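## Task

Every yellow sponge sits above a shelf-edge label giving its lot number. Any yellow sponge whose lot number shows up on two or more labels in the storeroom must end up on the desk, lying fully within the desk's outline with nothing overhanging its edge. Every yellow sponge whose lot number is unique stays on the shelf where it started. The robot must not tip over or finish leaning, or the task fails.

## Robot and tools

ROBOT. A TidyBot++: a wheeled base (0.54 m long, 0.50 m wide, 0.38 m tall) carrying one seven-joint arm with a two-finger gripper. The shoulder sits 0.12 m ahead of the base centre, 0.68 m up. Cameras: base_camera (fixed on the base, facing forward) and wrist_camera (looks along the hand). Arm segments: upper arm 0.42 m, forearm 0.31 m, hand 0.31 m. The arm starts folded, hand pointing down. A downward-pointing hand reaches at most about 0.94 m above the floor, and only near the base.

FRAMES. Base frame: origin on the floor below the base centre, x forward, y left, z up, metres. Odometry frame: where the base frame was at scene start; base_odometry reports x, y and heading (rad, left positive, -3.142 to 3.142) there, from wheel turns only, so slip looks like travel. hand_pose is the point between the finger pads, in the base frame; its own z axis runs out along the fingers, its y axis is the closing direction.

move. One action per call. Keys:
- base: an object of relative offsets, measured in the base's own axes at the moment the command starts. translate_m (metres, forward +, -2 to 2), strafe_m (metres, left +, -2 to 2), rotate_rad (radians, counter-clockwise from above +, -6.3 to 6.3). Any combination may be given.
- joints: absolute angle targets by name, radians: joint_1_rad (any angle; + is clockwise seen from above, opposite to heading), joint_2_rad (-2.249 to 2.249, shoulder, 0 = upper arm vertical), joint_3_rad (any), joint_4_rad (-2.579 to 2.579, elbow, 0 = straight), joint_5_rad (any), joint_6_rad (-2.099 to 2.099, wrist), joint_7_rad (any; with hand down, + turns it counter-clockwise from above). gripper_pos is 0 (open, about 85 mm gap) to 1 (closed), absolute. Unlimited joints turn the short way, so large turns need steps below half a turn.
- target: an absolute hand pose, one list of seven numbers [x, y, z, qw, qx, qy, qz], metres in the base frame then a unit quaternion. With target, joints may carry only gripper_pos.
- speeds: optional caps for this action only: translate_m and strafe_m 0.05 to 0.5 m/s (name just one when both are moving), rotate_rad 0.1 to 1.57 rad/s.
- cameras: list of base_camera, wrist_camera or all; omitted means all, [] means none.
- blocking: true/omitted waits until everything stops; false returns within about 0.5 s while motion continues.
A move with no action just reports state and images. Unknown keys make a call invalid; out-of-range numbers get it refused, and then later motion calls in that reply are skipped.

wait: seconds (0 to 10), cameras. stop: brakes all your running motions. zoom_image: camera plus region [x0, y0, x1, y1] in image pixels from the top-left, up to 504 x 504; use it to read lot labels. read_manual: licence texts only. finished_scene: scene (integer, the current scene's number); ends the scene irreversibly, and the goal must hold with the robot gone.

RESULT LINES. move: done or the worst status word. base_status, joint_status, hand_status: done, moving, off_target, stopped, contact_stop, time_out, not_followed, torque_fault, limit_stop_at_motor_heat. hand_status is done within 10 mm and 2 degrees; off_target (usually within about 3 cm) is common. hand_target: where the joints' targets would place the hand. joint_positions, motor_effort (percent of max, bracket = peak in last action), Motor temperatures, base_tilt (degrees, forward and right positive), on_its_own (what happened uncommanded), pictures (order of images). "joint command not followed" / "pose unreachable" mean the arm's targets were withheld, often for self-collision (a cause: line follows). ARM HIT means a hard hit on the base or arm itself. MOTOR HOT appears from 60 °C; an OVER-TEMPERATURE FAULT makes the arm sag and pause, after which resend targets.

CORRECTING. To fix hand position, add (wanted position minus hand_pose) to the last target's x, y, z. To keep a loaded hand still, resend hand_target, not hand_pose. Loads make the arm sag; don't command a joint to its own reading while holding something. For joints, correct with last command plus (wanted minus reading). hand_pose itself may be a centimetre or two wrong; trust the images. When a carried object touches a surface, hand_pose stops dropping even as commands go lower.

GRIPPER. Pad gap is about 85 x (1 - gripper_pos) mm. Closing on something reports off_target at the reading where fingers stopped; done at 1 means nothing was grasped. Closed fingertips reach about 20 mm beyond the hand point.

AVOID. The arm doesn't steer around furniture and keeps pushing if blocked; don't drive or turn the base while the arm is caught, especially above 0.6 m, or the robot may tip. Reaching far out from the folded pose over nearby furniture, or swinging a stretched arm sideways, can also tip it; back away or retract the arm to level it. Hard hits can trigger a torque fault (arm frozen 10 s). Out-of-reach targets wander up to 10 s and end in time_out. Low, forward-pointing poses close to the base may drive the arm into the base. Don't drop objects, release them while moving, slam, or squeeze hard on something still resting on a shelf. Long holding or stretched postures heat the motors. Occasional external tugs on held objects can happen. Odometry drifts over many moves.

Each tool is called after "Request:" as a command line: name --argument value for each argument, lists and objects as JSON in quotes; but a table of rows of numbers goes row by row, as --pt "numbers of a row", without its own name.

## Session

I'll start by getting the current state and images.

Request:
move

Scene clock: 0.00 s.
Motor temperatures (°C): [39 35 32 38 40 38 43]
base_odometry: x=+0.000 y=+0.000 heading=+0.000
base_tilt: forward=-0.3 right=+0.6
base_status: not commanded
joint_positions: joint_1_rad=+0.012 joint_2_rad=-0.306 joint_3_rad=+3.096 joint_4_rad=-2.512 joint_5_rad=+0.033 joint_6_rad=-0.826 joint_7_rad=+1.612 gripper_pos=+0.000
joint_status: not commanded
motor_effort: joint_1_rad=+0 joint_2_rad=-3 joint_3_rad=+1 joint_4_rad=+16 joint_5_rad=+1 joint_6_rad=+2 joint_7_rad=+0
hand_pose: x=+0.2791 y=-0.0027 z=+0.5871 quat_wxyz=(+0.020, +0.997, +0.047, +0.055) (m; base frame)
hand_target: x=+0.2786 y=-0.0027 z=+0.5868 quat_wxyz=(+0.020, +0.997, +0.047, +0.054) (m; base frame)
hand_status: not commanded
pictures: base_camera, wrist_camera
Images, in order (width x height): base_camera 644x364, wrist_camera 644x476.

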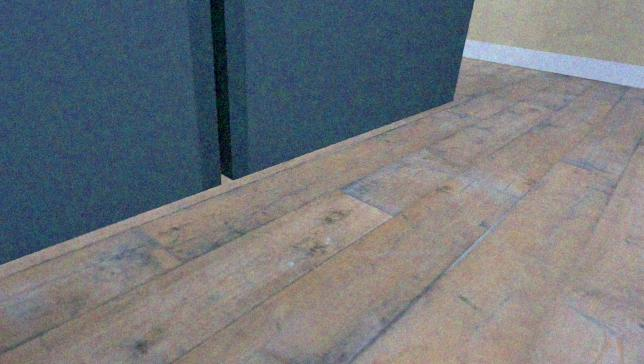

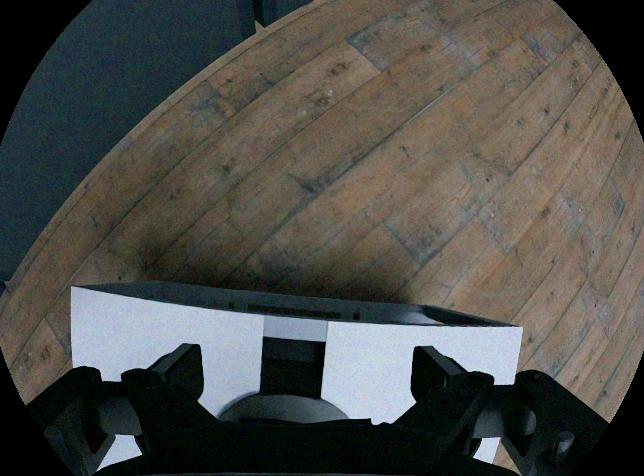

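Request:
move --joints '{"joint_6_rad": 0.62}'

Scene clock: 2.97 s.
Motor temperatures (°C): [39 35 32 38 40 38 43]
move: done
base_odometry: x=+0.000 y=+0.000 heading=+0.000
base_tilt: forward=-0.3 right=+0.6
base_status: not commanded
joint_positions: joint_1_rad=+0.012 joint_2_rad=-0.306 joint_3_rad=+3.096 joint_4_rad=-2.512 joint_5_rad=+0.033 joint_6_rad=+0.560 joint_7_rad=+1.612 gripper_pos=+0.000
joint_status: all done
motor_effort: joint_1_rad=+0(1) joint_2_rad=-7(8) joint_3_rad=+1(1) joint_4_rad=+20(20) joint_5_rad=+1(1) joint_6_rad=+9(10) joint_7_rad=+0(1)
hand_pose: x=+0.5547 y=+0.0229 z=+0.8730 quat_wxyz=(+0.012, +0.732, +0.048, +0.680) (m; base frame)
hand_target: x=+0.5554 y=+0.0236 z=+0.8907 quat_wxyz=(+0.011, +0.712, +0.047, +0.701) (m; base frame)
hand_status: not commanded
pictures: base_camera, wrist_camera
Images, in order (width x height): base_camera 644x364, wrist_camera 644x476.

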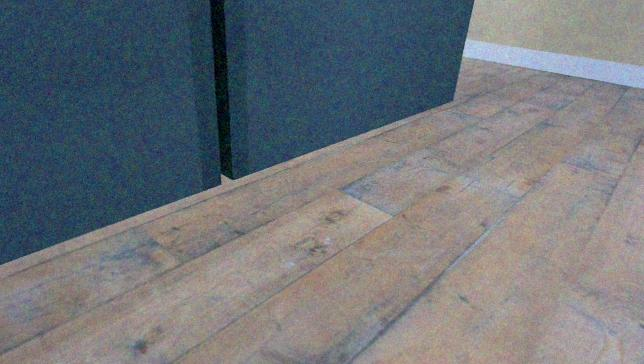

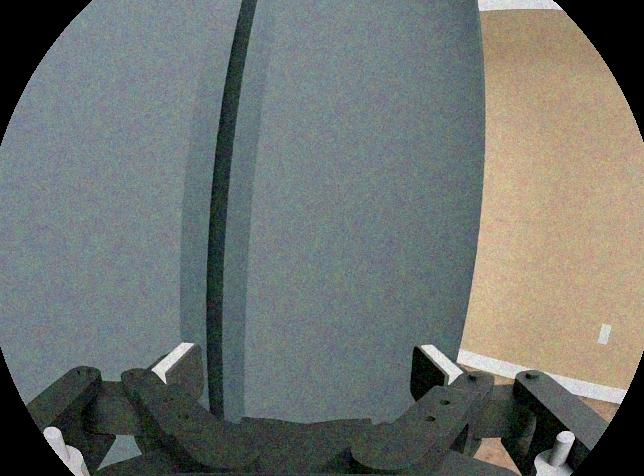

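Request:
move --base '{"rotate_rad": -1.0}'

Request:
move --base '{"rotate_rad": -1.0}'

Request:
move --base '{"rotate_rad": -1.0}'

Scene clock: 5.07 s.
Motor temperatures (°C): [39 35 32 38 40 38 43]
move: done
base_odometry: x=+0.000 y=+0.000 heading=-0.999
base_tilt: forward=-0.3 right=+0.6
base_status: done
joint_positions: joint_1_rad=+0.013 joint_2_rad=-0.306 joint_3_rad=+3.097 joint_4_rad=-2.512 joint_5_rad=+0.033 joint_6_rad=+0.561 joint_7_rad=+1.612 gripper_pos=+0.000
joint_status: not commanded
motor_effort: joint_1_rad=+0(2) joint_2_rad=-8(9) joint_3_rad=+1(2) joint_4_rad=+19(20) joint_5_rad=+0(1) joint_6_rad=+8(9) joint_7_rad=+0(1)
hand_pose: x=+0.5548 y=+0.0224 z=+0.8732 quat_wxyz=(+0.012, +0.731, +0.047, +0.680) (m; base frame)
hand_target: x=+0.5554 y=+0.0236 z=+0.8907 quat_wxyz=(+0.011, +0.712, +0.047, +0.701) (m; base frame)
hand_status: not commanded
pictures: base_camera, wrist_camera
Images, in order (width x height): base_camera 644x364, wrist_camera 644x476.

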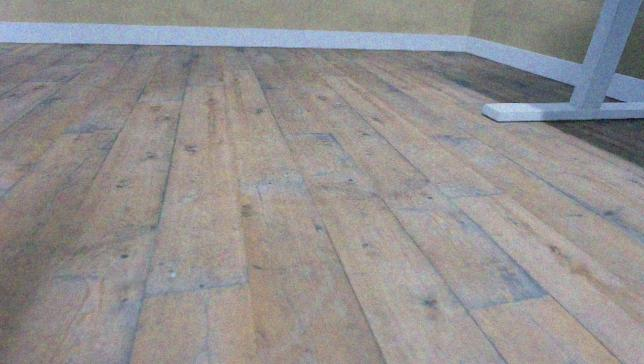

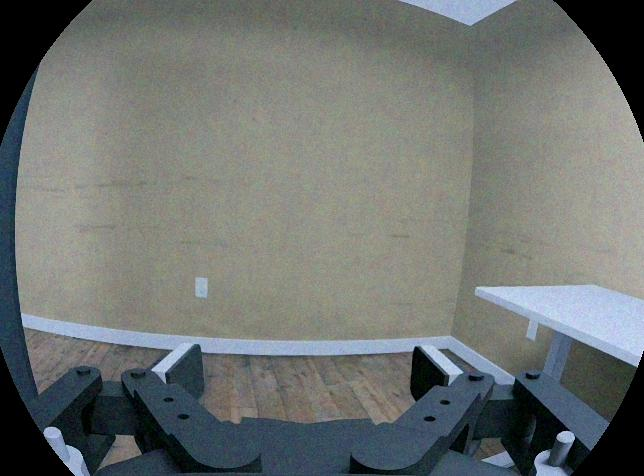

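Scene clock: 6.97 s.
Motor temperatures (°C): [39 35 32 38 40 38 43]
move: done
base_odometry: x=+0.000 y=+0.000 heading=-1.998
base_tilt: forward=-0.3 right=+0.6
base_status: done
joint_positions: joint_1_rad=+0.013 joint_2_rad=-0.306 joint_3_rad=+3.098 joint_4_rad=-2.512 joint_5_rad=+0.033 joint_6_rad=+0.561 joint_7_rad=+1.612 gripper_pos=+0.000
joint_status: not commanded
motor_effort: joint_1_rad=-1(2) joint_2_rad=-8(9) joint_3_rad=+1(2) joint_4_rad=+19(20) joint_5_rad=+1(1) joint_6_rad=+9(9) joint_7_rad=+0(1)
hand_pose: x=+0.5548 y=+0.0223 z=+0.8733 quat_wxyz=(+0.012, +0.731, +0.047, +0.680) (m; base frame)
hand_target: x=+0.5554 y=+0.0236 z=+0.8907 quat_wxyz=(+0.011, +0.712, +0.047, +0.701) (m; base frame)
hand_status: not commanded
pictures: base_camera, wrist_camera
Images, in order (width x height): base_camera 644x364, wrist_camera 644x476.

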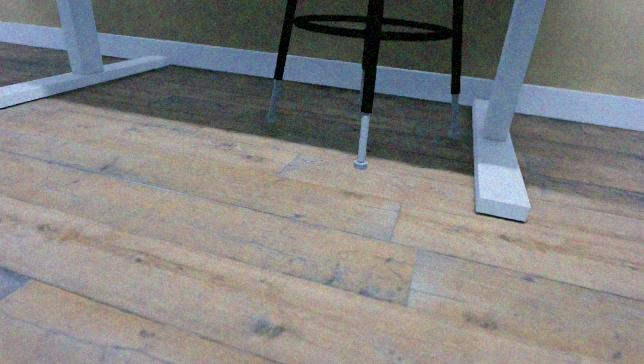

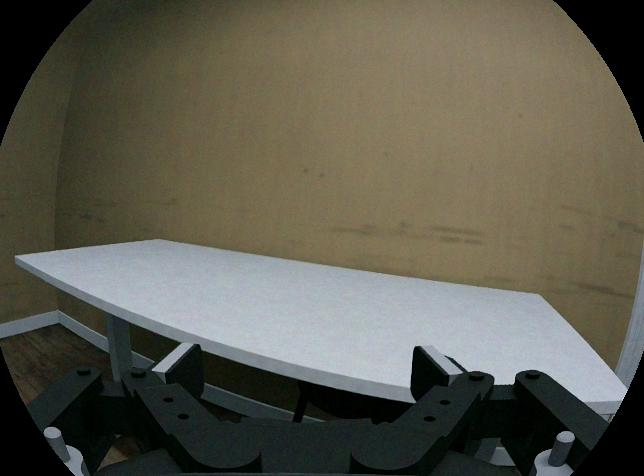

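Scene clock: 8.87 s.
Motor temperatures (°C): [39 35 32 38 40 38 43]
move: done
base_odometry: x=+0.000 y=+0.000 heading=-2.997
base_tilt: forward=-0.3 right=+0.6
base_status: done
joint_positions: joint_1_rad=+0.013 joint_2_rad=-0.306 joint_3_rad=+3.098 joint_4_rad=-2.512 joint_5_rad=+0.033 joint_6_rad=+0.561 joint_7_rad=+1.612 gripper_pos=+0.000
joint_status: not commanded
motor_effort: joint_1_rad=+0(2) joint_2_rad=-7(9) joint_3_rad=+1(2) joint_4_rad=+20(20) joint_5_rad=+1(1) joint_6_rad=+9(9) joint_7_rad=+0(1)
hand_pose: x=+0.5548 y=+0.0223 z=+0.8733 quat_wxyz=(+0.012, +0.731, +0.047, +0.680) (m; base frame)
hand_target: x=+0.5554 y=+0.0236 z=+0.8907 quat_wxyz=(+0.011, +0.712, +0.047, +0.701) (m; base frame)
hand_status: not commanded
pictures: base_camera, wrist_camera
Images, in order (width x height): base_camera 644x364, wrist_camera 644x476.

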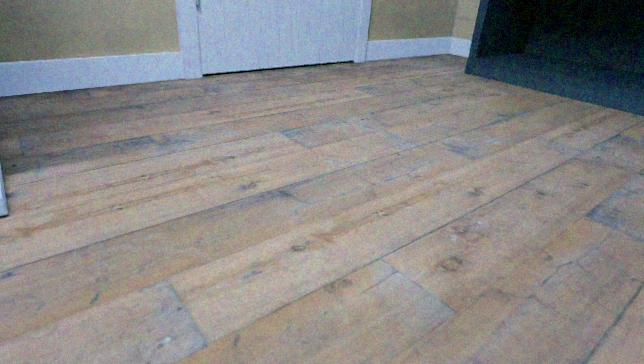

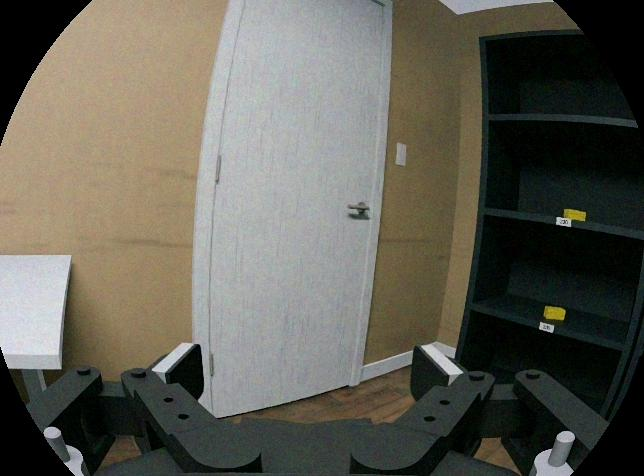

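Request:
move --base '{"rotate_rad": -0.9}'

Request:
move --base '{"rotate_rad": -0.9}'

Request:
move --base '{"rotate_rad": -0.9}'

Scene clock: 10.77 s.
Motor temperatures (°C): [39 35 32 38 40 38 43]
move: done
base_odometry: x=+0.000 y=+0.000 heading=+2.387
base_tilt: forward=-0.3 right=+0.6
base_status: done
joint_positions: joint_1_rad=+0.013 joint_2_rad=-0.306 joint_3_rad=+3.098 joint_4_rad=-2.512 joint_5_rad=+0.033 joint_6_rad=+0.561 joint_7_rad=+1.612 gripper_pos=+0.000
joint_status: not commanded
motor_effort: joint_1_rad=-1(2) joint_2_rad=-8(8) joint_3_rad=+1(2) joint_4_rad=+19(20) joint_5_rad=+1(1) joint_6_rad=+8(9) joint_7_rad=+0(1)
hand_pose: x=+0.5548 y=+0.0222 z=+0.8733 quat_wxyz=(+0.012, +0.731, +0.047, +0.680) (m; base frame)
hand_target: x=+0.5554 y=+0.0236 z=+0.8907 quat_wxyz=(+0.011, +0.712, +0.047, +0.701) (m; base frame)
hand_status: not commanded
pictures: base_camera, wrist_camera
Images, in order (width x height): base_camera 644x364, wrist_camera 644x476.

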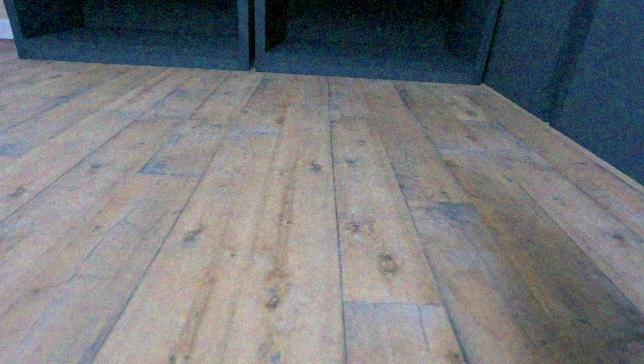

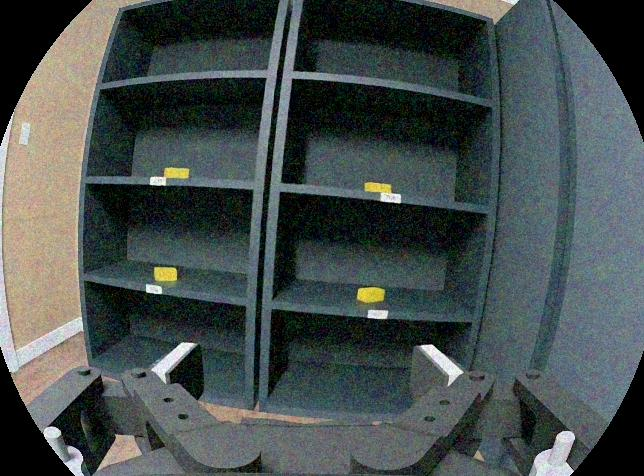

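Scene clock: 12.57 s.
Motor temperatures (°C): [39 35 32 38 40 38 43]
move: done
base_odometry: x=+0.000 y=+0.000 heading=+1.488
base_tilt: forward=-0.3 right=+0.6
base_status: done
joint_positions: joint_1_rad=+0.013 joint_2_rad=-0.306 joint_3_rad=+3.098 joint_4_rad=-2.512 joint_5_rad=+0.033 joint_6_rad=+0.561 joint_7_rad=+1.612 gripper_pos=+0.000
joint_status: not commanded
motor_effort: joint_1_rad=-1(2) joint_2_rad=-7(9) joint_3_rad=+0(2) joint_4_rad=+20(20) joint_5_rad=+1(1) joint_6_rad=+9(9) joint_7_rad=+0(1)
hand_pose: x=+0.5548 y=+0.0222 z=+0.8733 quat_wxyz=(+0.012, +0.731, +0.047, +0.680) (m; base frame)
hand_target: x=+0.5554 y=+0.0236 z=+0.8907 quat_wxyz=(+0.011, +0.712, +0.047, +0.701) (m; base frame)
hand_status: not commanded
pictures: base_camera, wrist_camera
Images, in order (width x height): base_camera 644x364, wrist_camera 644x476.

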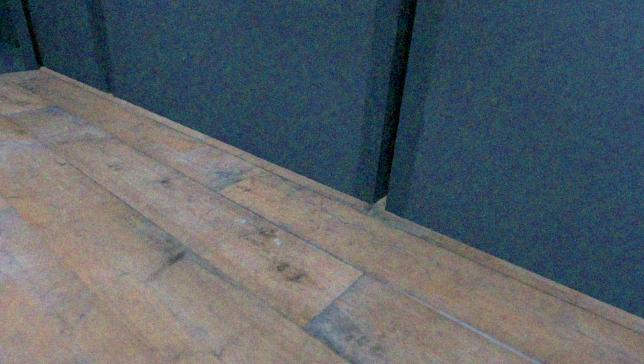

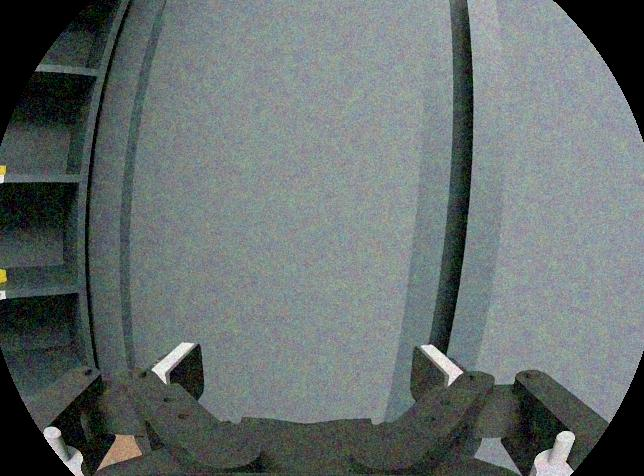

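Scene clock: 14.37 s.
Motor temperatures (°C): [39 35 32 38 40 38 43]
move: done
base_odometry: x=+0.000 y=+0.000 heading=+0.589
base_tilt: forward=-0.3 right=+0.6
base_status: done
joint_positions: joint_1_rad=+0.013 joint_2_rad=-0.306 joint_3_rad=+3.098 joint_4_rad=-2.512 joint_5_rad=+0.033 joint_6_rad=+0.561 joint_7_rad=+1.612 gripper_pos=+0.000
joint_status: not commanded
motor_effort: joint_1_rad=-1(2) joint_2_rad=-8(9) joint_3_rad=+1(2) joint_4_rad=+19(20) joint_5_rad=+1(1) joint_6_rad=+8(9) joint_7_rad=+0(1)
hand_pose: x=+0.5548 y=+0.0222 z=+0.8733 quat_wxyz=(+0.012, +0.731, +0.047, +0.680) (m; base frame)
hand_target: x=+0.5554 y=+0.0236 z=+0.8907 quat_wxyz=(+0.011, +0.712, +0.047, +0.701) (m; base frame)
hand_status: not commanded
pictures: base_camera, wrist_camera
Images, in order (width x height): base_camera 644x364, wrist_camera 644x476.

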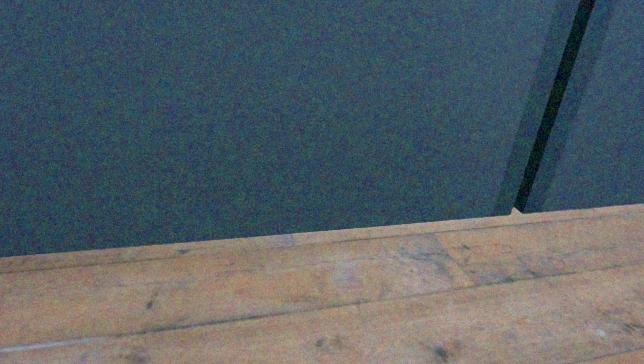

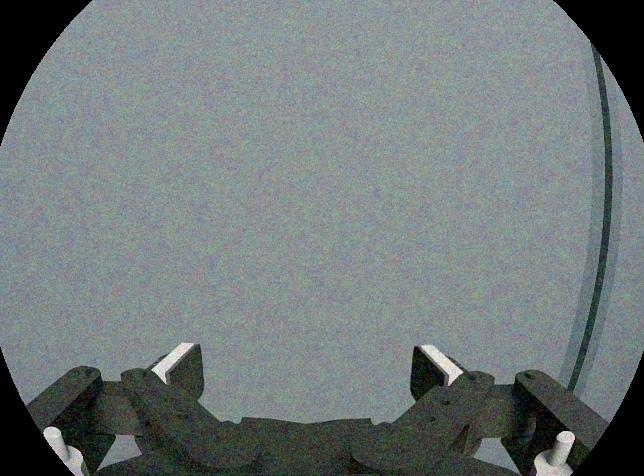

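Request:
move --base '{"rotate_rad": 1.75}'

Request:
zoom_image --camera "wrist_camera" --region '[100, 130, 300, 330]'

Request:
zoom_image --camera "wrist_camera" --region '[300, 150, 480, 330]'

Scene clock: 18.60 s.
Motor temperatures (°C): [39 35 32 38 40 38 43]
move: done
base_odometry: x=+0.000 y=+0.000 heading=+2.338
base_tilt: forward=-0.3 right=+0.6
base_status: done
joint_positions: joint_1_rad=+0.012 joint_2_rad=-0.306 joint_3_rad=+3.098 joint_4_rad=-2.512 joint_5_rad=+0.033 joint_6_rad=+0.562 joint_7_rad=+1.612 gripper_pos=+0.000
joint_status: not commanded
motor_effort: joint_1_rad=-1(2) joint_2_rad=-8(9) joint_3_rad=+1(2) joint_4_rad=+19(20) joint_5_rad=+0(1) joint_6_rad=+9(10) joint_7_rad=+0(1)
hand_pose: x=+0.5548 y=+0.0222 z=+0.8734 quat_wxyz=(+0.012, +0.731, +0.047, +0.680) (m; base frame)
hand_target: x=+0.5554 y=+0.0236 z=+0.8907 quat_wxyz=(+0.011, +0.712, +0.047, +0.701) (m; base frame)
hand_status: not commanded
pictures: base_camera, wrist_camera
Images, in order (width x height): base_camera 644x364, wrist_camera 644x476.

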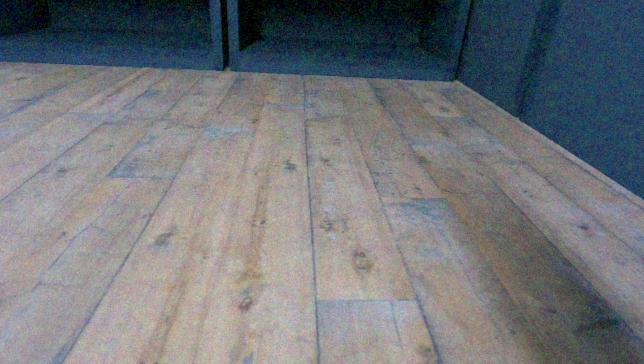

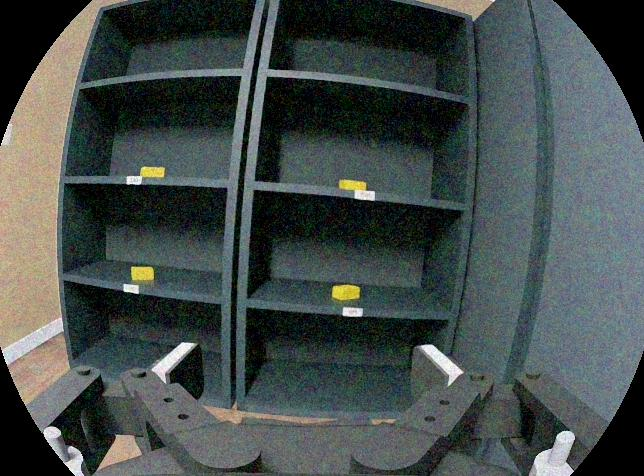

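Scaled by 2.520.

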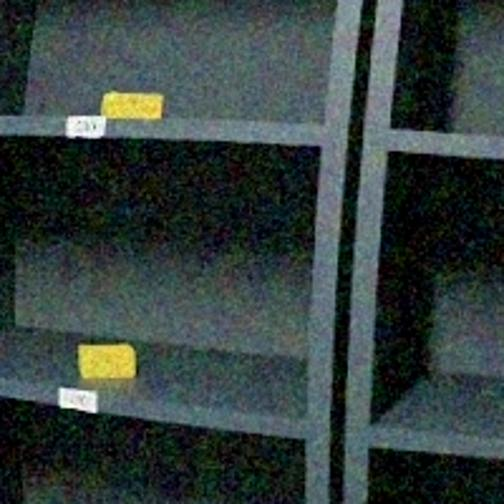

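Scaled by 2.800.

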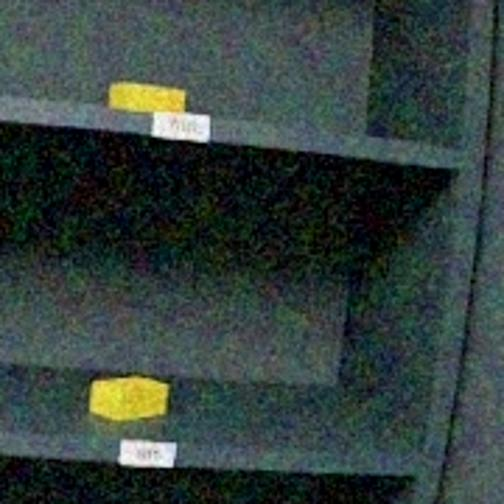

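Request:
zoom_image --camera "wrist_camera" --region '[345, 180, 385, 210]'

Request:
zoom_image --camera "wrist_camera" --region '[335, 300, 375, 325]'

Scaled by 12.600.

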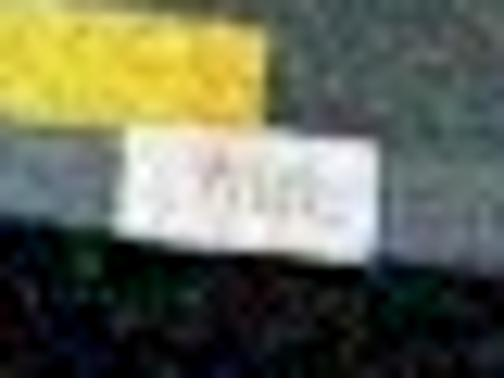

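Scaled by 12.600.

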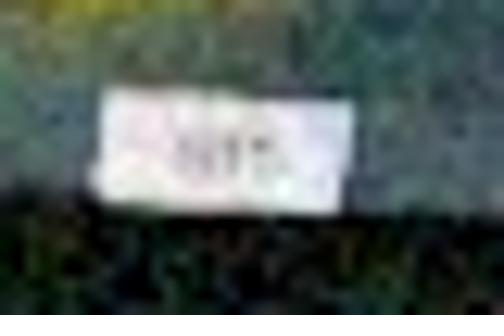

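Request:
move --base '{"rotate_rad": -0.08}'

Request:
move --base '{"translate_m": 0.45}'

Scene clock: 20.33 s.
Motor temperatures (°C): [39 35 32 38 40 38 42]
move: done
base_odometry: x=+0.000 y=+0.000 heading=+2.259
base_tilt: forward=-0.4 right=+0.6
base_status: done
joint_positions: joint_1_rad=+0.013 joint_2_rad=-0.306 joint_3_rad=+3.098 joint_4_rad=-2.512 joint_5_rad=+0.033 joint_6_rad=+0.562 joint_7_rad=+1.612 gripper_pos=+0.000
joint_status: not commanded
motor_effort: joint_1_rad=-1(2) joint_2_rad=-7(8) joint_3_rad=+1(2) joint_4_rad=+19(20) joint_5_rad=+0(1) joint_6_rad=+8(9) joint_7_rad=+0(1)
hand_pose: x=+0.5548 y=+0.0221 z=+0.8734 quat_wxyz=(+0.012, +0.731, +0.047, +0.680) (m; base frame)
hand_target: x=+0.5554 y=+0.0236 z=+0.8907 quat_wxyz=(+0.011, +0.712, +0.047, +0.701) (m; base frame)
hand_status: not commanded
pictures: base_camera, wrist_camera
Images, in order (width x height): base_camera 644x364, wrist_camera 644x476.

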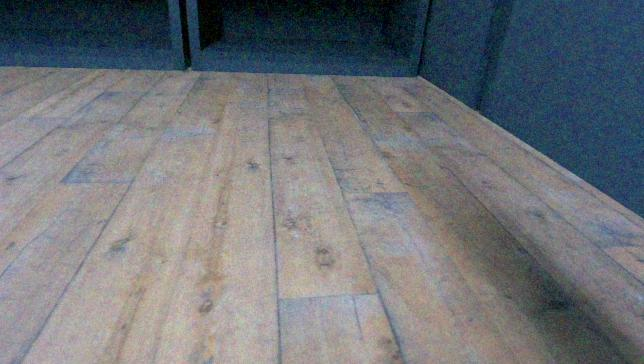

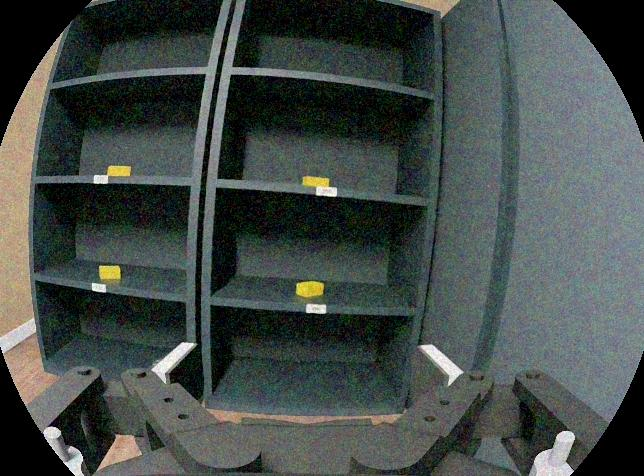

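Scene clock: 22.37 s.
Motor temperatures (°C): [39 35 32 38 40 38 42]
move: done
base_odometry: x=-0.286 y=+0.348 heading=+2.259
base_tilt: forward=-0.3 right=+0.6
base_status: done
joint_positions: joint_1_rad=+0.013 joint_2_rad=-0.303 joint_3_rad=+3.098 joint_4_rad=-2.512 joint_5_rad=+0.033 joint_6_rad=+0.565 joint_7_rad=+1.612 gripper_pos=+0.000
joint_status: not commanded
motor_effort: joint_1_rad=+0(1) joint_2_rad=-8(12) joint_3_rad=+1(1) joint_4_rad=+19(21) joint_5_rad=+1(1) joint_6_rad=+9(9) joint_7_rad=-1(1)
hand_pose: x=+0.5555 y=+0.0222 z=+0.8730 quat_wxyz=(+0.012, +0.731, +0.047, +0.680) (m; base frame)
hand_target: x=+0.5554 y=+0.0236 z=+0.8907 quat_wxyz=(+0.011, +0.712, +0.047, +0.701) (m; base frame)
hand_status: not commanded
pictures: base_camera, wrist_camera
Images, in order (width x height): base_camera 644x364, wrist_camera 644x476.

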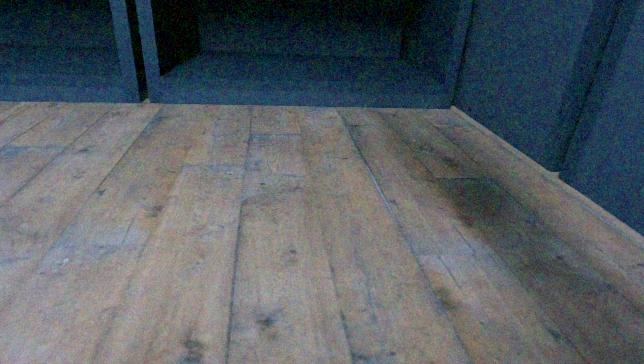

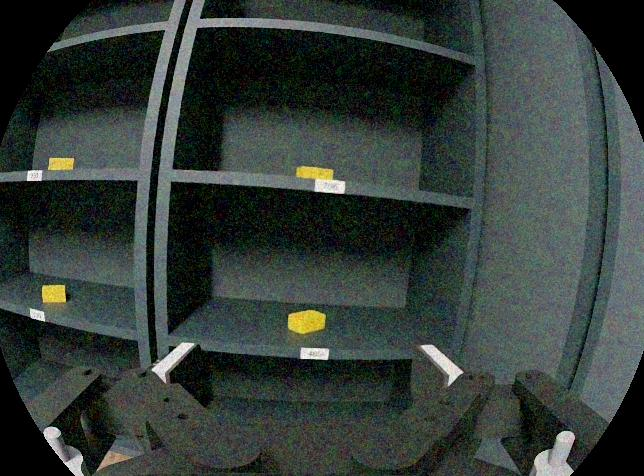

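Request:
zoom_image --camera "wrist_camera" --region '[300, 170, 360, 200]'

Request:
zoom_image --camera "wrist_camera" --region '[285, 340, 345, 370]'

Request:
zoom_image --camera "wrist_camera" --region '[15, 160, 75, 190]'

Request:
zoom_image --camera "wrist_camera" --region '[15, 300, 75, 330]'

Scaled by 8.400.

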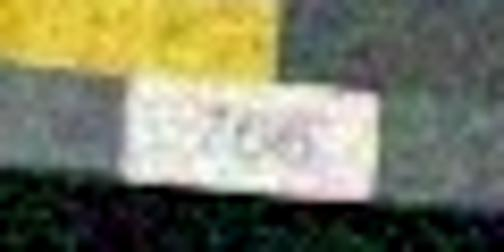

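Scaled by 8.400.

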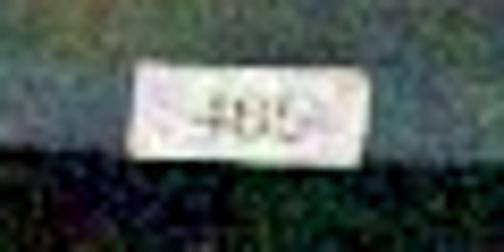

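Scaled by 8.400.

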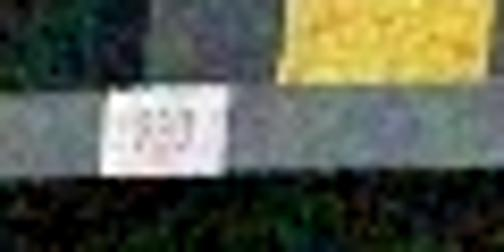

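Scaled by 8.400.

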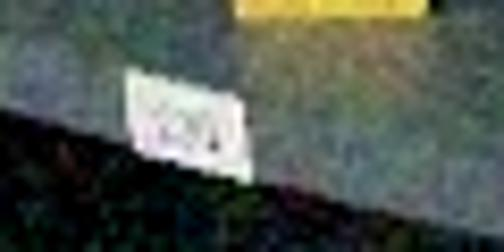

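Request:
move --base '{"translate_m": 0.3}'

Request:
zoom_image --camera "wrist_camera" --region '[280, 120, 400, 200]'

Request:
zoom_image --camera "wrist_camera" --region '[260, 350, 360, 420]'

Scene clock: 25.03 s.
Motor temperatures (°C): [39 35 32 38 40 38 42]
move: done
base_odometry: x=-0.477 y=+0.579 heading=+2.260
base_tilt: forward=-0.3 right=+0.6
base_status: done
joint_positions: joint_1_rad=+0.013 joint_2_rad=-0.303 joint_3_rad=+3.098 joint_4_rad=-2.512 joint_5_rad=+0.033 joint_6_rad=+0.566 joint_7_rad=+1.612 gripper_pos=+0.000
joint_status: not commanded
motor_effort: joint_1_rad=+0(1) joint_2_rad=-7(10) joint_3_rad=+1(1) joint_4_rad=+19(20) joint_5_rad=+0(1) joint_6_rad=+8(9) joint_7_rad=+0(1)
hand_pose: x=+0.5556 y=+0.0222 z=+0.8731 quat_wxyz=(+0.012, +0.731, +0.047, +0.681) (m; base frame)
hand_target: x=+0.5554 y=+0.0236 z=+0.8907 quat_wxyz=(+0.011, +0.712, +0.047, +0.701) (m; base frame)
hand_status: not commanded
pictures: base_camera, wrist_camera
Images, in order (width x height): base_camera 644x364, wrist_camera 644x476.

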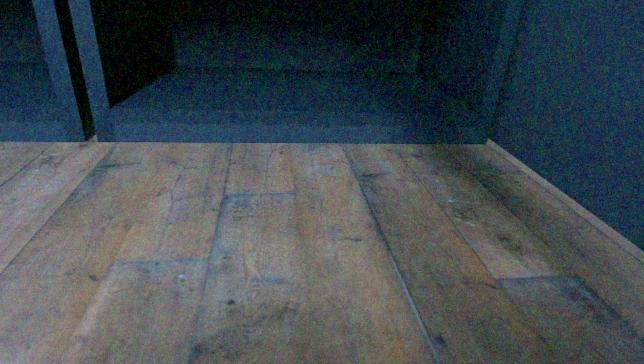

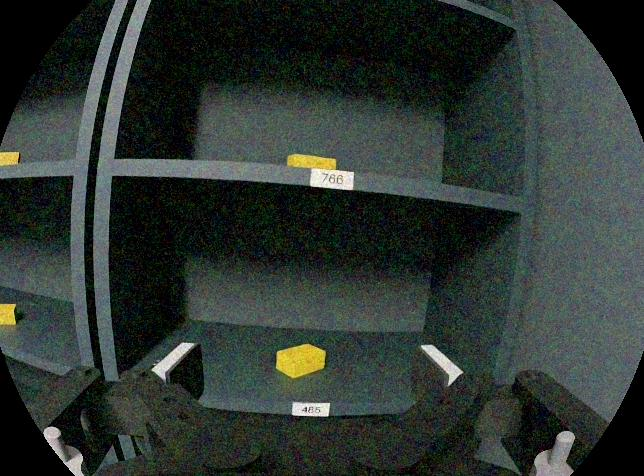

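Scaled by 4.200.

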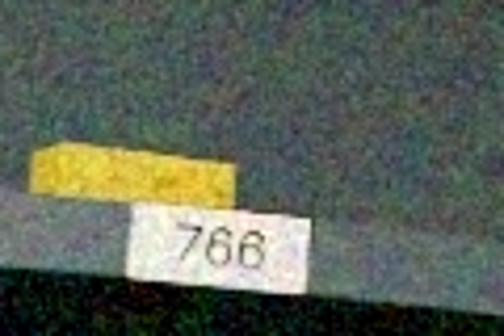

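Scaled by 5.040.

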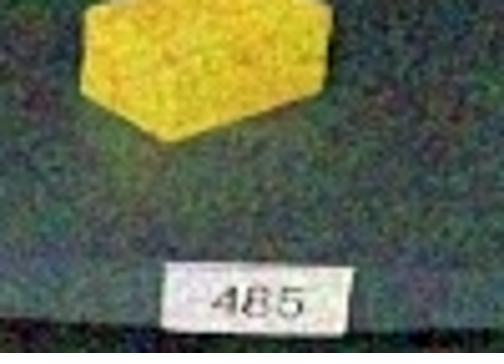

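Request:
move --base '{"strafe_m": 0.75}'

Request:
zoom_image --camera "wrist_camera" --region '[260, 120, 400, 220]'

Request:
zoom_image --camera "wrist_camera" --region '[240, 330, 380, 430]'

Scene clock: 27.77 s.
Motor temperatures (°C): [39 35 31 38 40 38 42]
move: done
base_odometry: x=-1.055 y=+0.102 heading=+2.260
base_tilt: forward=-0.3 right=+0.6
base_status: done
joint_positions: joint_1_rad=+0.013 joint_2_rad=-0.303 joint_3_rad=+3.098 joint_4_rad=-2.512 joint_5_rad=+0.033 joint_6_rad=+0.566 joint_7_rad=+1.612 gripper_pos=+0.000
joint_status: not commanded
motor_effort: joint_1_rad=+0(1) joint_2_rad=-8(9) joint_3_rad=+0(2) joint_4_rad=+19(20) joint_5_rad=+1(1) joint_6_rad=+9(10) joint_7_rad=+0(1)
hand_pose: x=+0.5556 y=+0.0222 z=+0.8733 quat_wxyz=(+0.012, +0.731, +0.047, +0.681) (m; base frame)
hand_target: x=+0.5554 y=+0.0236 z=+0.8907 quat_wxyz=(+0.011, +0.712, +0.047, +0.701) (m; base frame)
hand_status: not commanded
pictures: base_camera, wrist_camera
Images, in order (width x height): base_camera 644x364, wrist_camera 644x476.

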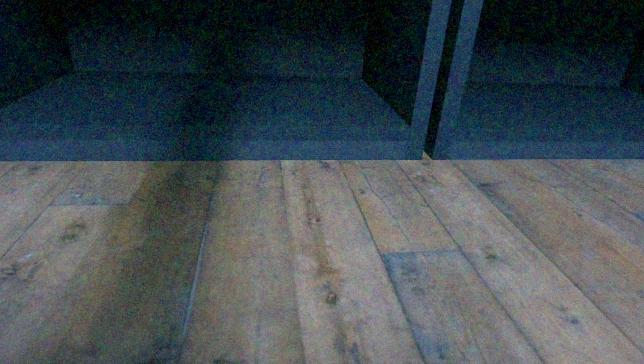

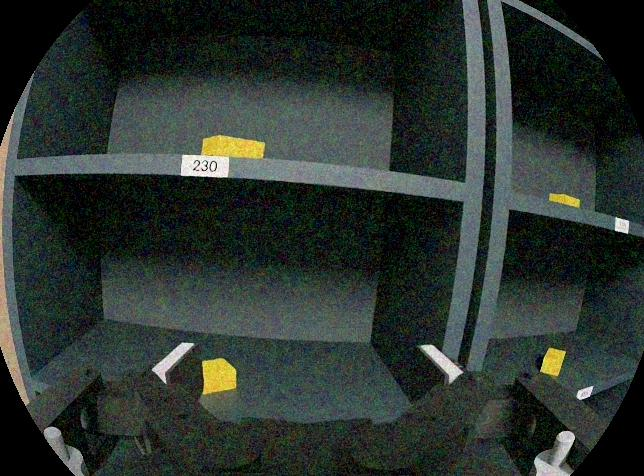

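Scaled by 3.600.

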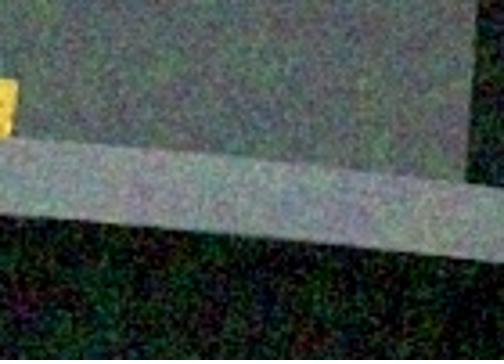

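Scaled by 3.600.

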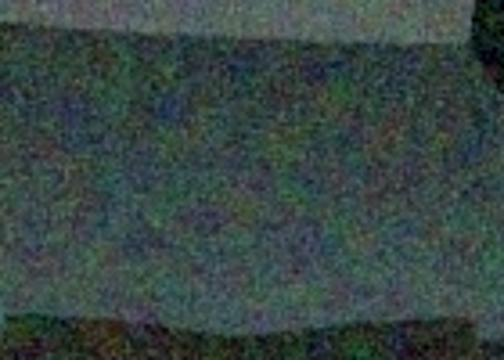

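Request:
move --joints '{"joint_6_rad": 0.25}'

Request:
zoom_image --camera "wrist_camera" --region '[140, 260, 300, 420]'

Scene clock: 28.77 s.
Motor temperatures (°C): [39 35 31 38 40 38 42]
move: done
base_odometry: x=-1.055 y=+0.102 heading=+2.260
base_tilt: forward=-0.4 right=+0.6
base_status: not commanded
joint_positions: joint_1_rad=+0.013 joint_2_rad=-0.303 joint_3_rad=+3.098 joint_4_rad=-2.513 joint_5_rad=+0.033 joint_6_rad=+0.274 joint_7_rad=+1.612 gripper_pos=+0.000
joint_status: all done
motor_effort: joint_1_rad=+0(1) joint_2_rad=-8(9) joint_3_rad=+1(1) joint_4_rad=+19(21) joint_5_rad=+1(1) joint_6_rad=+8(10) joint_7_rad=+0(0)
hand_pose: x=+0.5357 y=+0.0176 z=+0.7845 quat_wxyz=(+0.014, +0.822, +0.049, +0.567) (m; base frame)
hand_target: x=+0.5326 y=+0.0179 z=+0.7786 quat_wxyz=(+0.014, +0.828, +0.050, +0.558) (m; base frame)
hand_status: not commanded
pictures: base_camera, wrist_camera
Images, in order (width x height): base_camera 644x364, wrist_camera 644x476.

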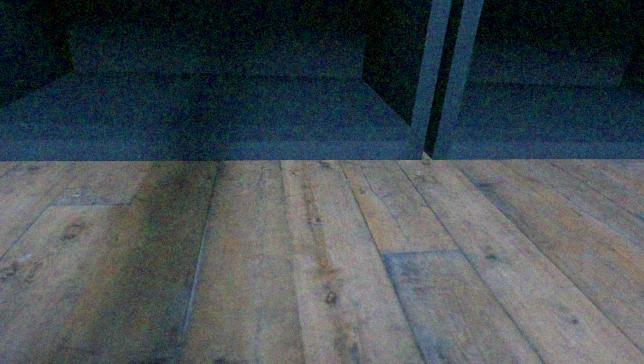

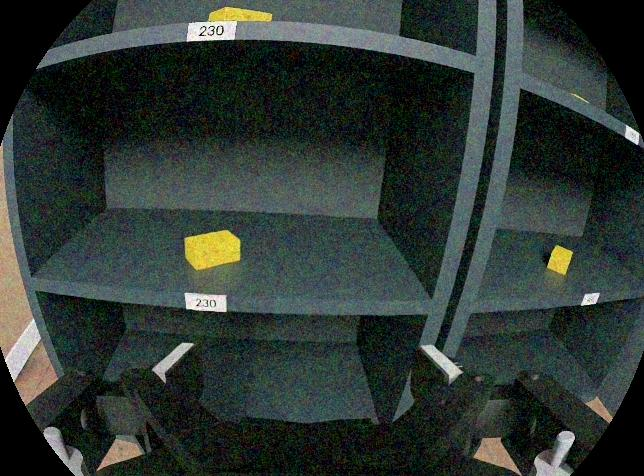

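Scaled by 3.150.

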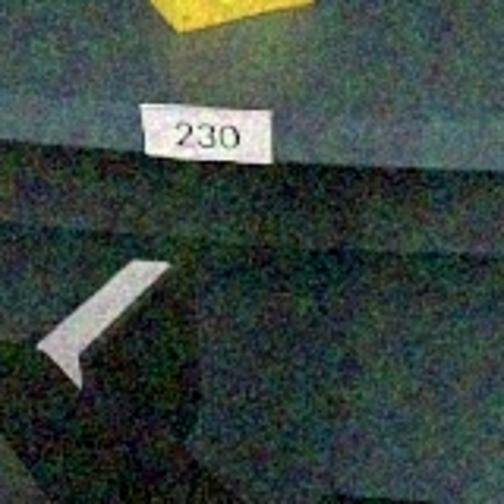

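Request:
zoom_image --camera "wrist_camera" --region '[165, 210, 265, 320]'

Request:
zoom_image --camera "wrist_camera" --region '[60, 0, 504, 400]'

Scaled by 4.582.

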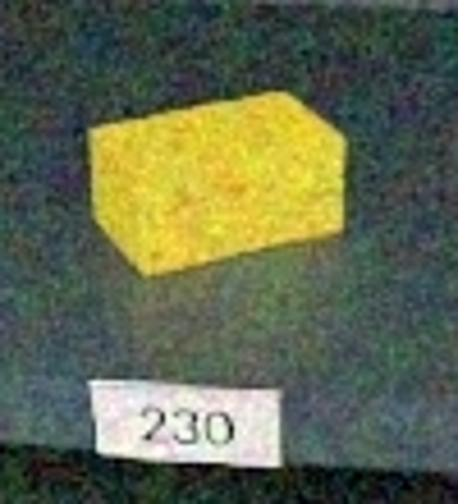

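Scaled by 1.135.

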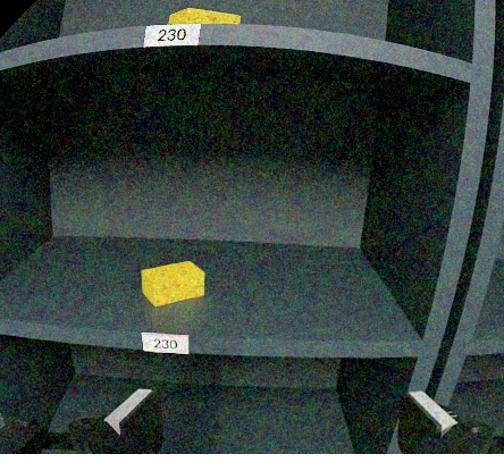

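Request:
move --base '{"translate_m": 0.211, "strafe_m": 0.368}'

Scene clock: 44.77 s.
Motor temperatures (°C): [38 35 31 38 40 38 42]
move: done
base_odometry: x=-1.474 y=+0.031 heading=+2.261
base_tilt: forward=-0.4 right=+0.6
base_status: done
joint_positions: joint_1_rad=+0.013 joint_2_rad=-0.304 joint_3_rad=+3.098 joint_4_rad=-2.513 joint_5_rad=+0.033 joint_6_rad=+0.274 joint_7_rad=+1.612 gripper_pos=+0.000
joint_status: not commanded
motor_effort: joint_1_rad=-1(1) joint_2_rad=-7(9) joint_3_rad=+1(2) joint_4_rad=+19(20) joint_5_rad=+0(1) joint_6_rad=+9(9) joint_7_rad=-1(1)
hand_pose: x=+0.5357 y=+0.0177 z=+0.7847 quat_wxyz=(+0.014, +0.822, +0.049, +0.567) (m; base frame)
hand_target: x=+0.5326 y=+0.0179 z=+0.7786 quat_wxyz=(+0.014, +0.828, +0.050, +0.558) (m; base frame)
hand_status: not commanded
pictures: base_camera, wrist_camera
Images, in order (width x height): base_camera 644x364, wrist_camera 644x476.

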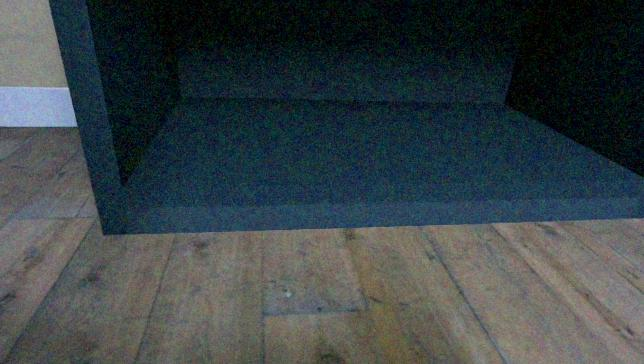

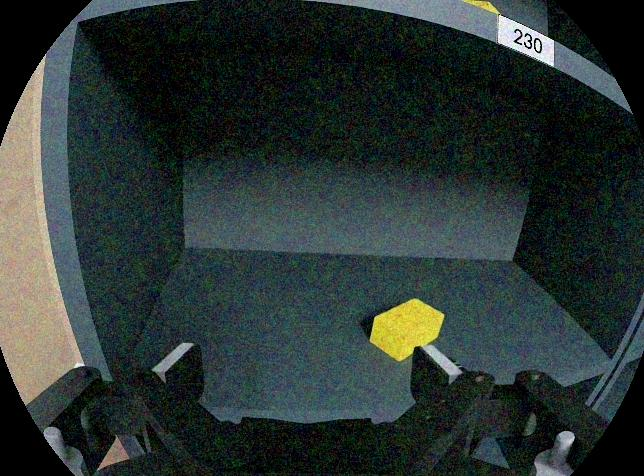

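Request:
zoom_image --camera "wrist_camera" --region '[350, 280, 470, 380]'

Scaled by 4.200.

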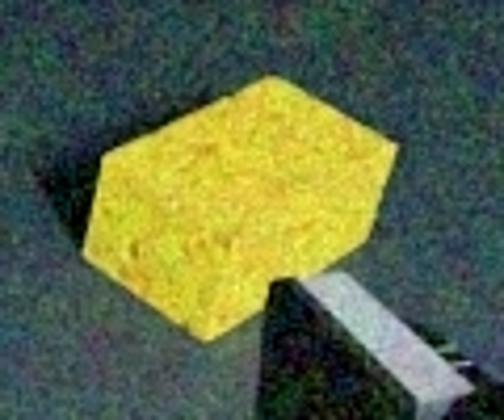

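Request:
move --joints '{"joint_1_rad": 0.14, "joint_2_rad": 0.167, "joint_3_rad": 3.1416, "joint_4_rad": -2.0, "joint_5_rad": 0.0, "joint_6_rad": -0.189, "joint_7_rad": 0.853}'

Scene clock: 48.20 s.
Motor temperatures (°C): [38 35 31 38 40 38 42]
move: done
base_odometry: x=-1.474 y=+0.031 heading=+2.261
base_tilt: forward=-0.3 right=+0.6
base_status: not commanded
joint_positions: joint_1_rad=+0.122 joint_2_rad=+0.146 joint_3_rad=+3.125 joint_4_rad=-2.021 joint_5_rad=+0.033 joint_6_rad=-0.131 joint_7_rad=+0.896 gripper_pos=+0.000
joint_status: all done
motor_effort: joint_1_rad=+0(2) joint_2_rad=-23(24) joint_3_rad=+0(1) joint_4_rad=+19(20) joint_5_rad=+0(2) joint_6_rad=+6(9) joint_7_rad=+0(1)
hand_pose: x=+0.6696 y=-0.0582 z=+0.7145 quat_wxyz=(-0.108, +0.849, -0.334, +0.395) (m; base frame)
hand_target: x=+0.6640 y=-0.0754 z=+0.7001 quat_wxyz=(-0.109, +0.840, -0.384, +0.367) (m; base frame)
hand_status: not commanded
pictures: base_camera, wrist_camera
Images, in order (width x height): base_camera 644x364, wrist_camera 644x476.

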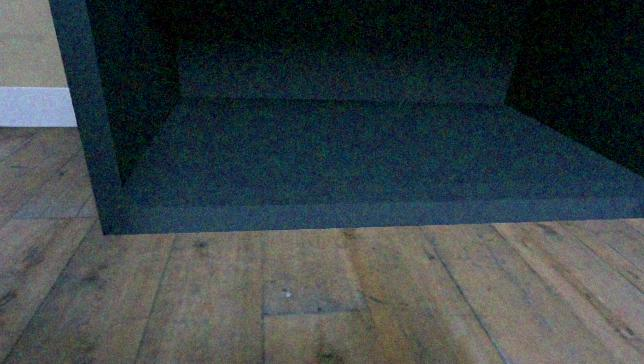

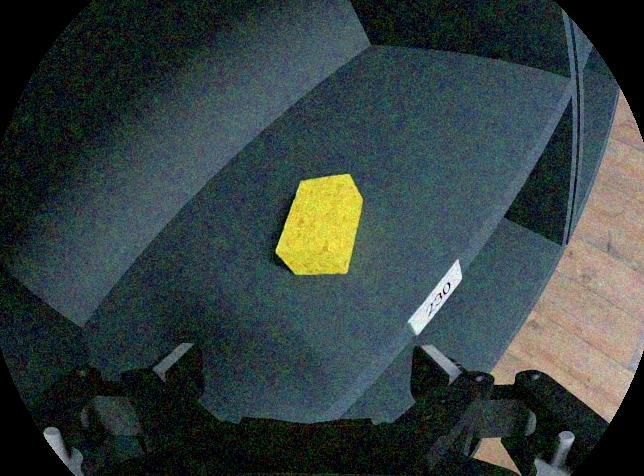

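Request:
move --joints '{"joint_1_rad": 0.16, "joint_2_rad": 0.32, "joint_3_rad": 3.157, "joint_4_rad": -1.75, "joint_5_rad": -0.033, "joint_6_rad": -0.36, "joint_7_rad": 0.81}' --cameras '[]'

Request:
move --joints '{"joint_2_rad": 0.46, "joint_4_rad": -1.55, "joint_6_rad": -0.45}' --cameras '["wrist_camera"]'

Scene clock: 50.43 s.
Motor temperatures (°C): [38 35 31 38 40 38 42]
move: done
base_odometry: x=-1.474 y=+0.031 heading=+2.261
base_tilt: forward=-0.3 right=+0.6
base_status: not commanded
joint_positions: joint_1_rad=+0.142 joint_2_rad=+0.294 joint_3_rad=+3.140 joint_4_rad=-1.770 joint_5_rad=+0.033 joint_6_rad=-0.301 joint_7_rad=+0.852 gripper_pos=+0.000
joint_status: all done
motor_effort: joint_1_rad=+0(2) joint_2_rad=-28(30) joint_3_rad=+0(1) joint_4_rad=+19(19) joint_5_rad=+1(2) joint_6_rad=+6(8) joint_7_rad=+0(1)
hand_pose: x=+0.7296 y=-0.0878 z=+0.7135 quat_wxyz=(-0.098, +0.847, -0.374, +0.366) (m; base frame)
hand_target: x=+0.7224 y=-0.1014 z=+0.6950 quat_wxyz=(-0.109, +0.831, -0.433, +0.331) (m; base frame)
hand_status: not commanded
pictures: none
No camera images: "cameras" was empty.

Scene clock: 51.63 s.
Motor temperatures (°C): [38 35 31 38 40 38 42]
move: done
base_odometry: x=-1.474 y=+0.031 heading=+2.261
base_tilt: forward=-0.3 right=+0.6
base_status: not commanded
joint_positions: joint_1_rad=+0.142 joint_2_rad=+0.433 joint_3_rad=+3.140 joint_4_rad=-1.570 joint_5_rad=+0.033 joint_6_rad=-0.392 joint_7_rad=+0.851 gripper_pos=+0.000
joint_status: all done
motor_effort: joint_1_rad=+0(1) joint_2_rad=-33(35) joint_3_rad=+0(0) joint_4_rad=+19(21) joint_5_rad=+1(1) joint_6_rad=+7(7) joint_7_rad=+0(1)
hand_pose: x=+0.7854 y=-0.0966 z=+0.7032 quat_wxyz=(-0.093, +0.851, -0.377, +0.352) (m; base frame)
hand_target: x=+0.7776 y=-0.1097 z=+0.6834 quat_wxyz=(-0.105, +0.837, -0.434, +0.317) (m; base frame)
hand_status: not commanded
pictures: wrist_camera
Images, in order (width x height): wrist_camera 644x476.

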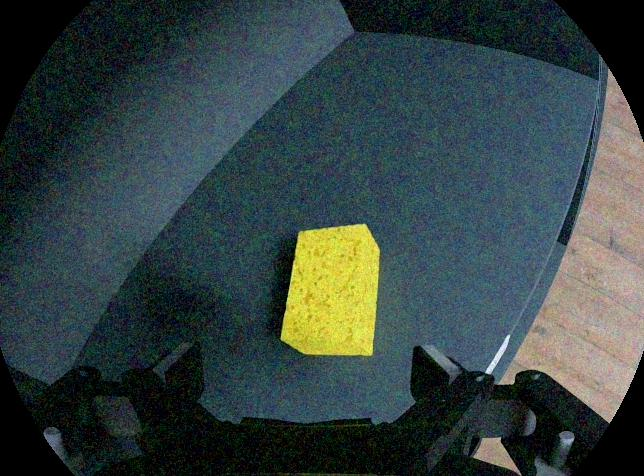

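Request:
zoom_image --camera "wrist_camera" --region '[260, 210, 400, 370]'

Scaled by 3.150.

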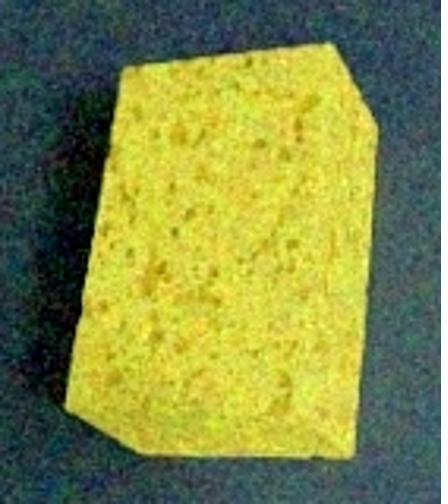

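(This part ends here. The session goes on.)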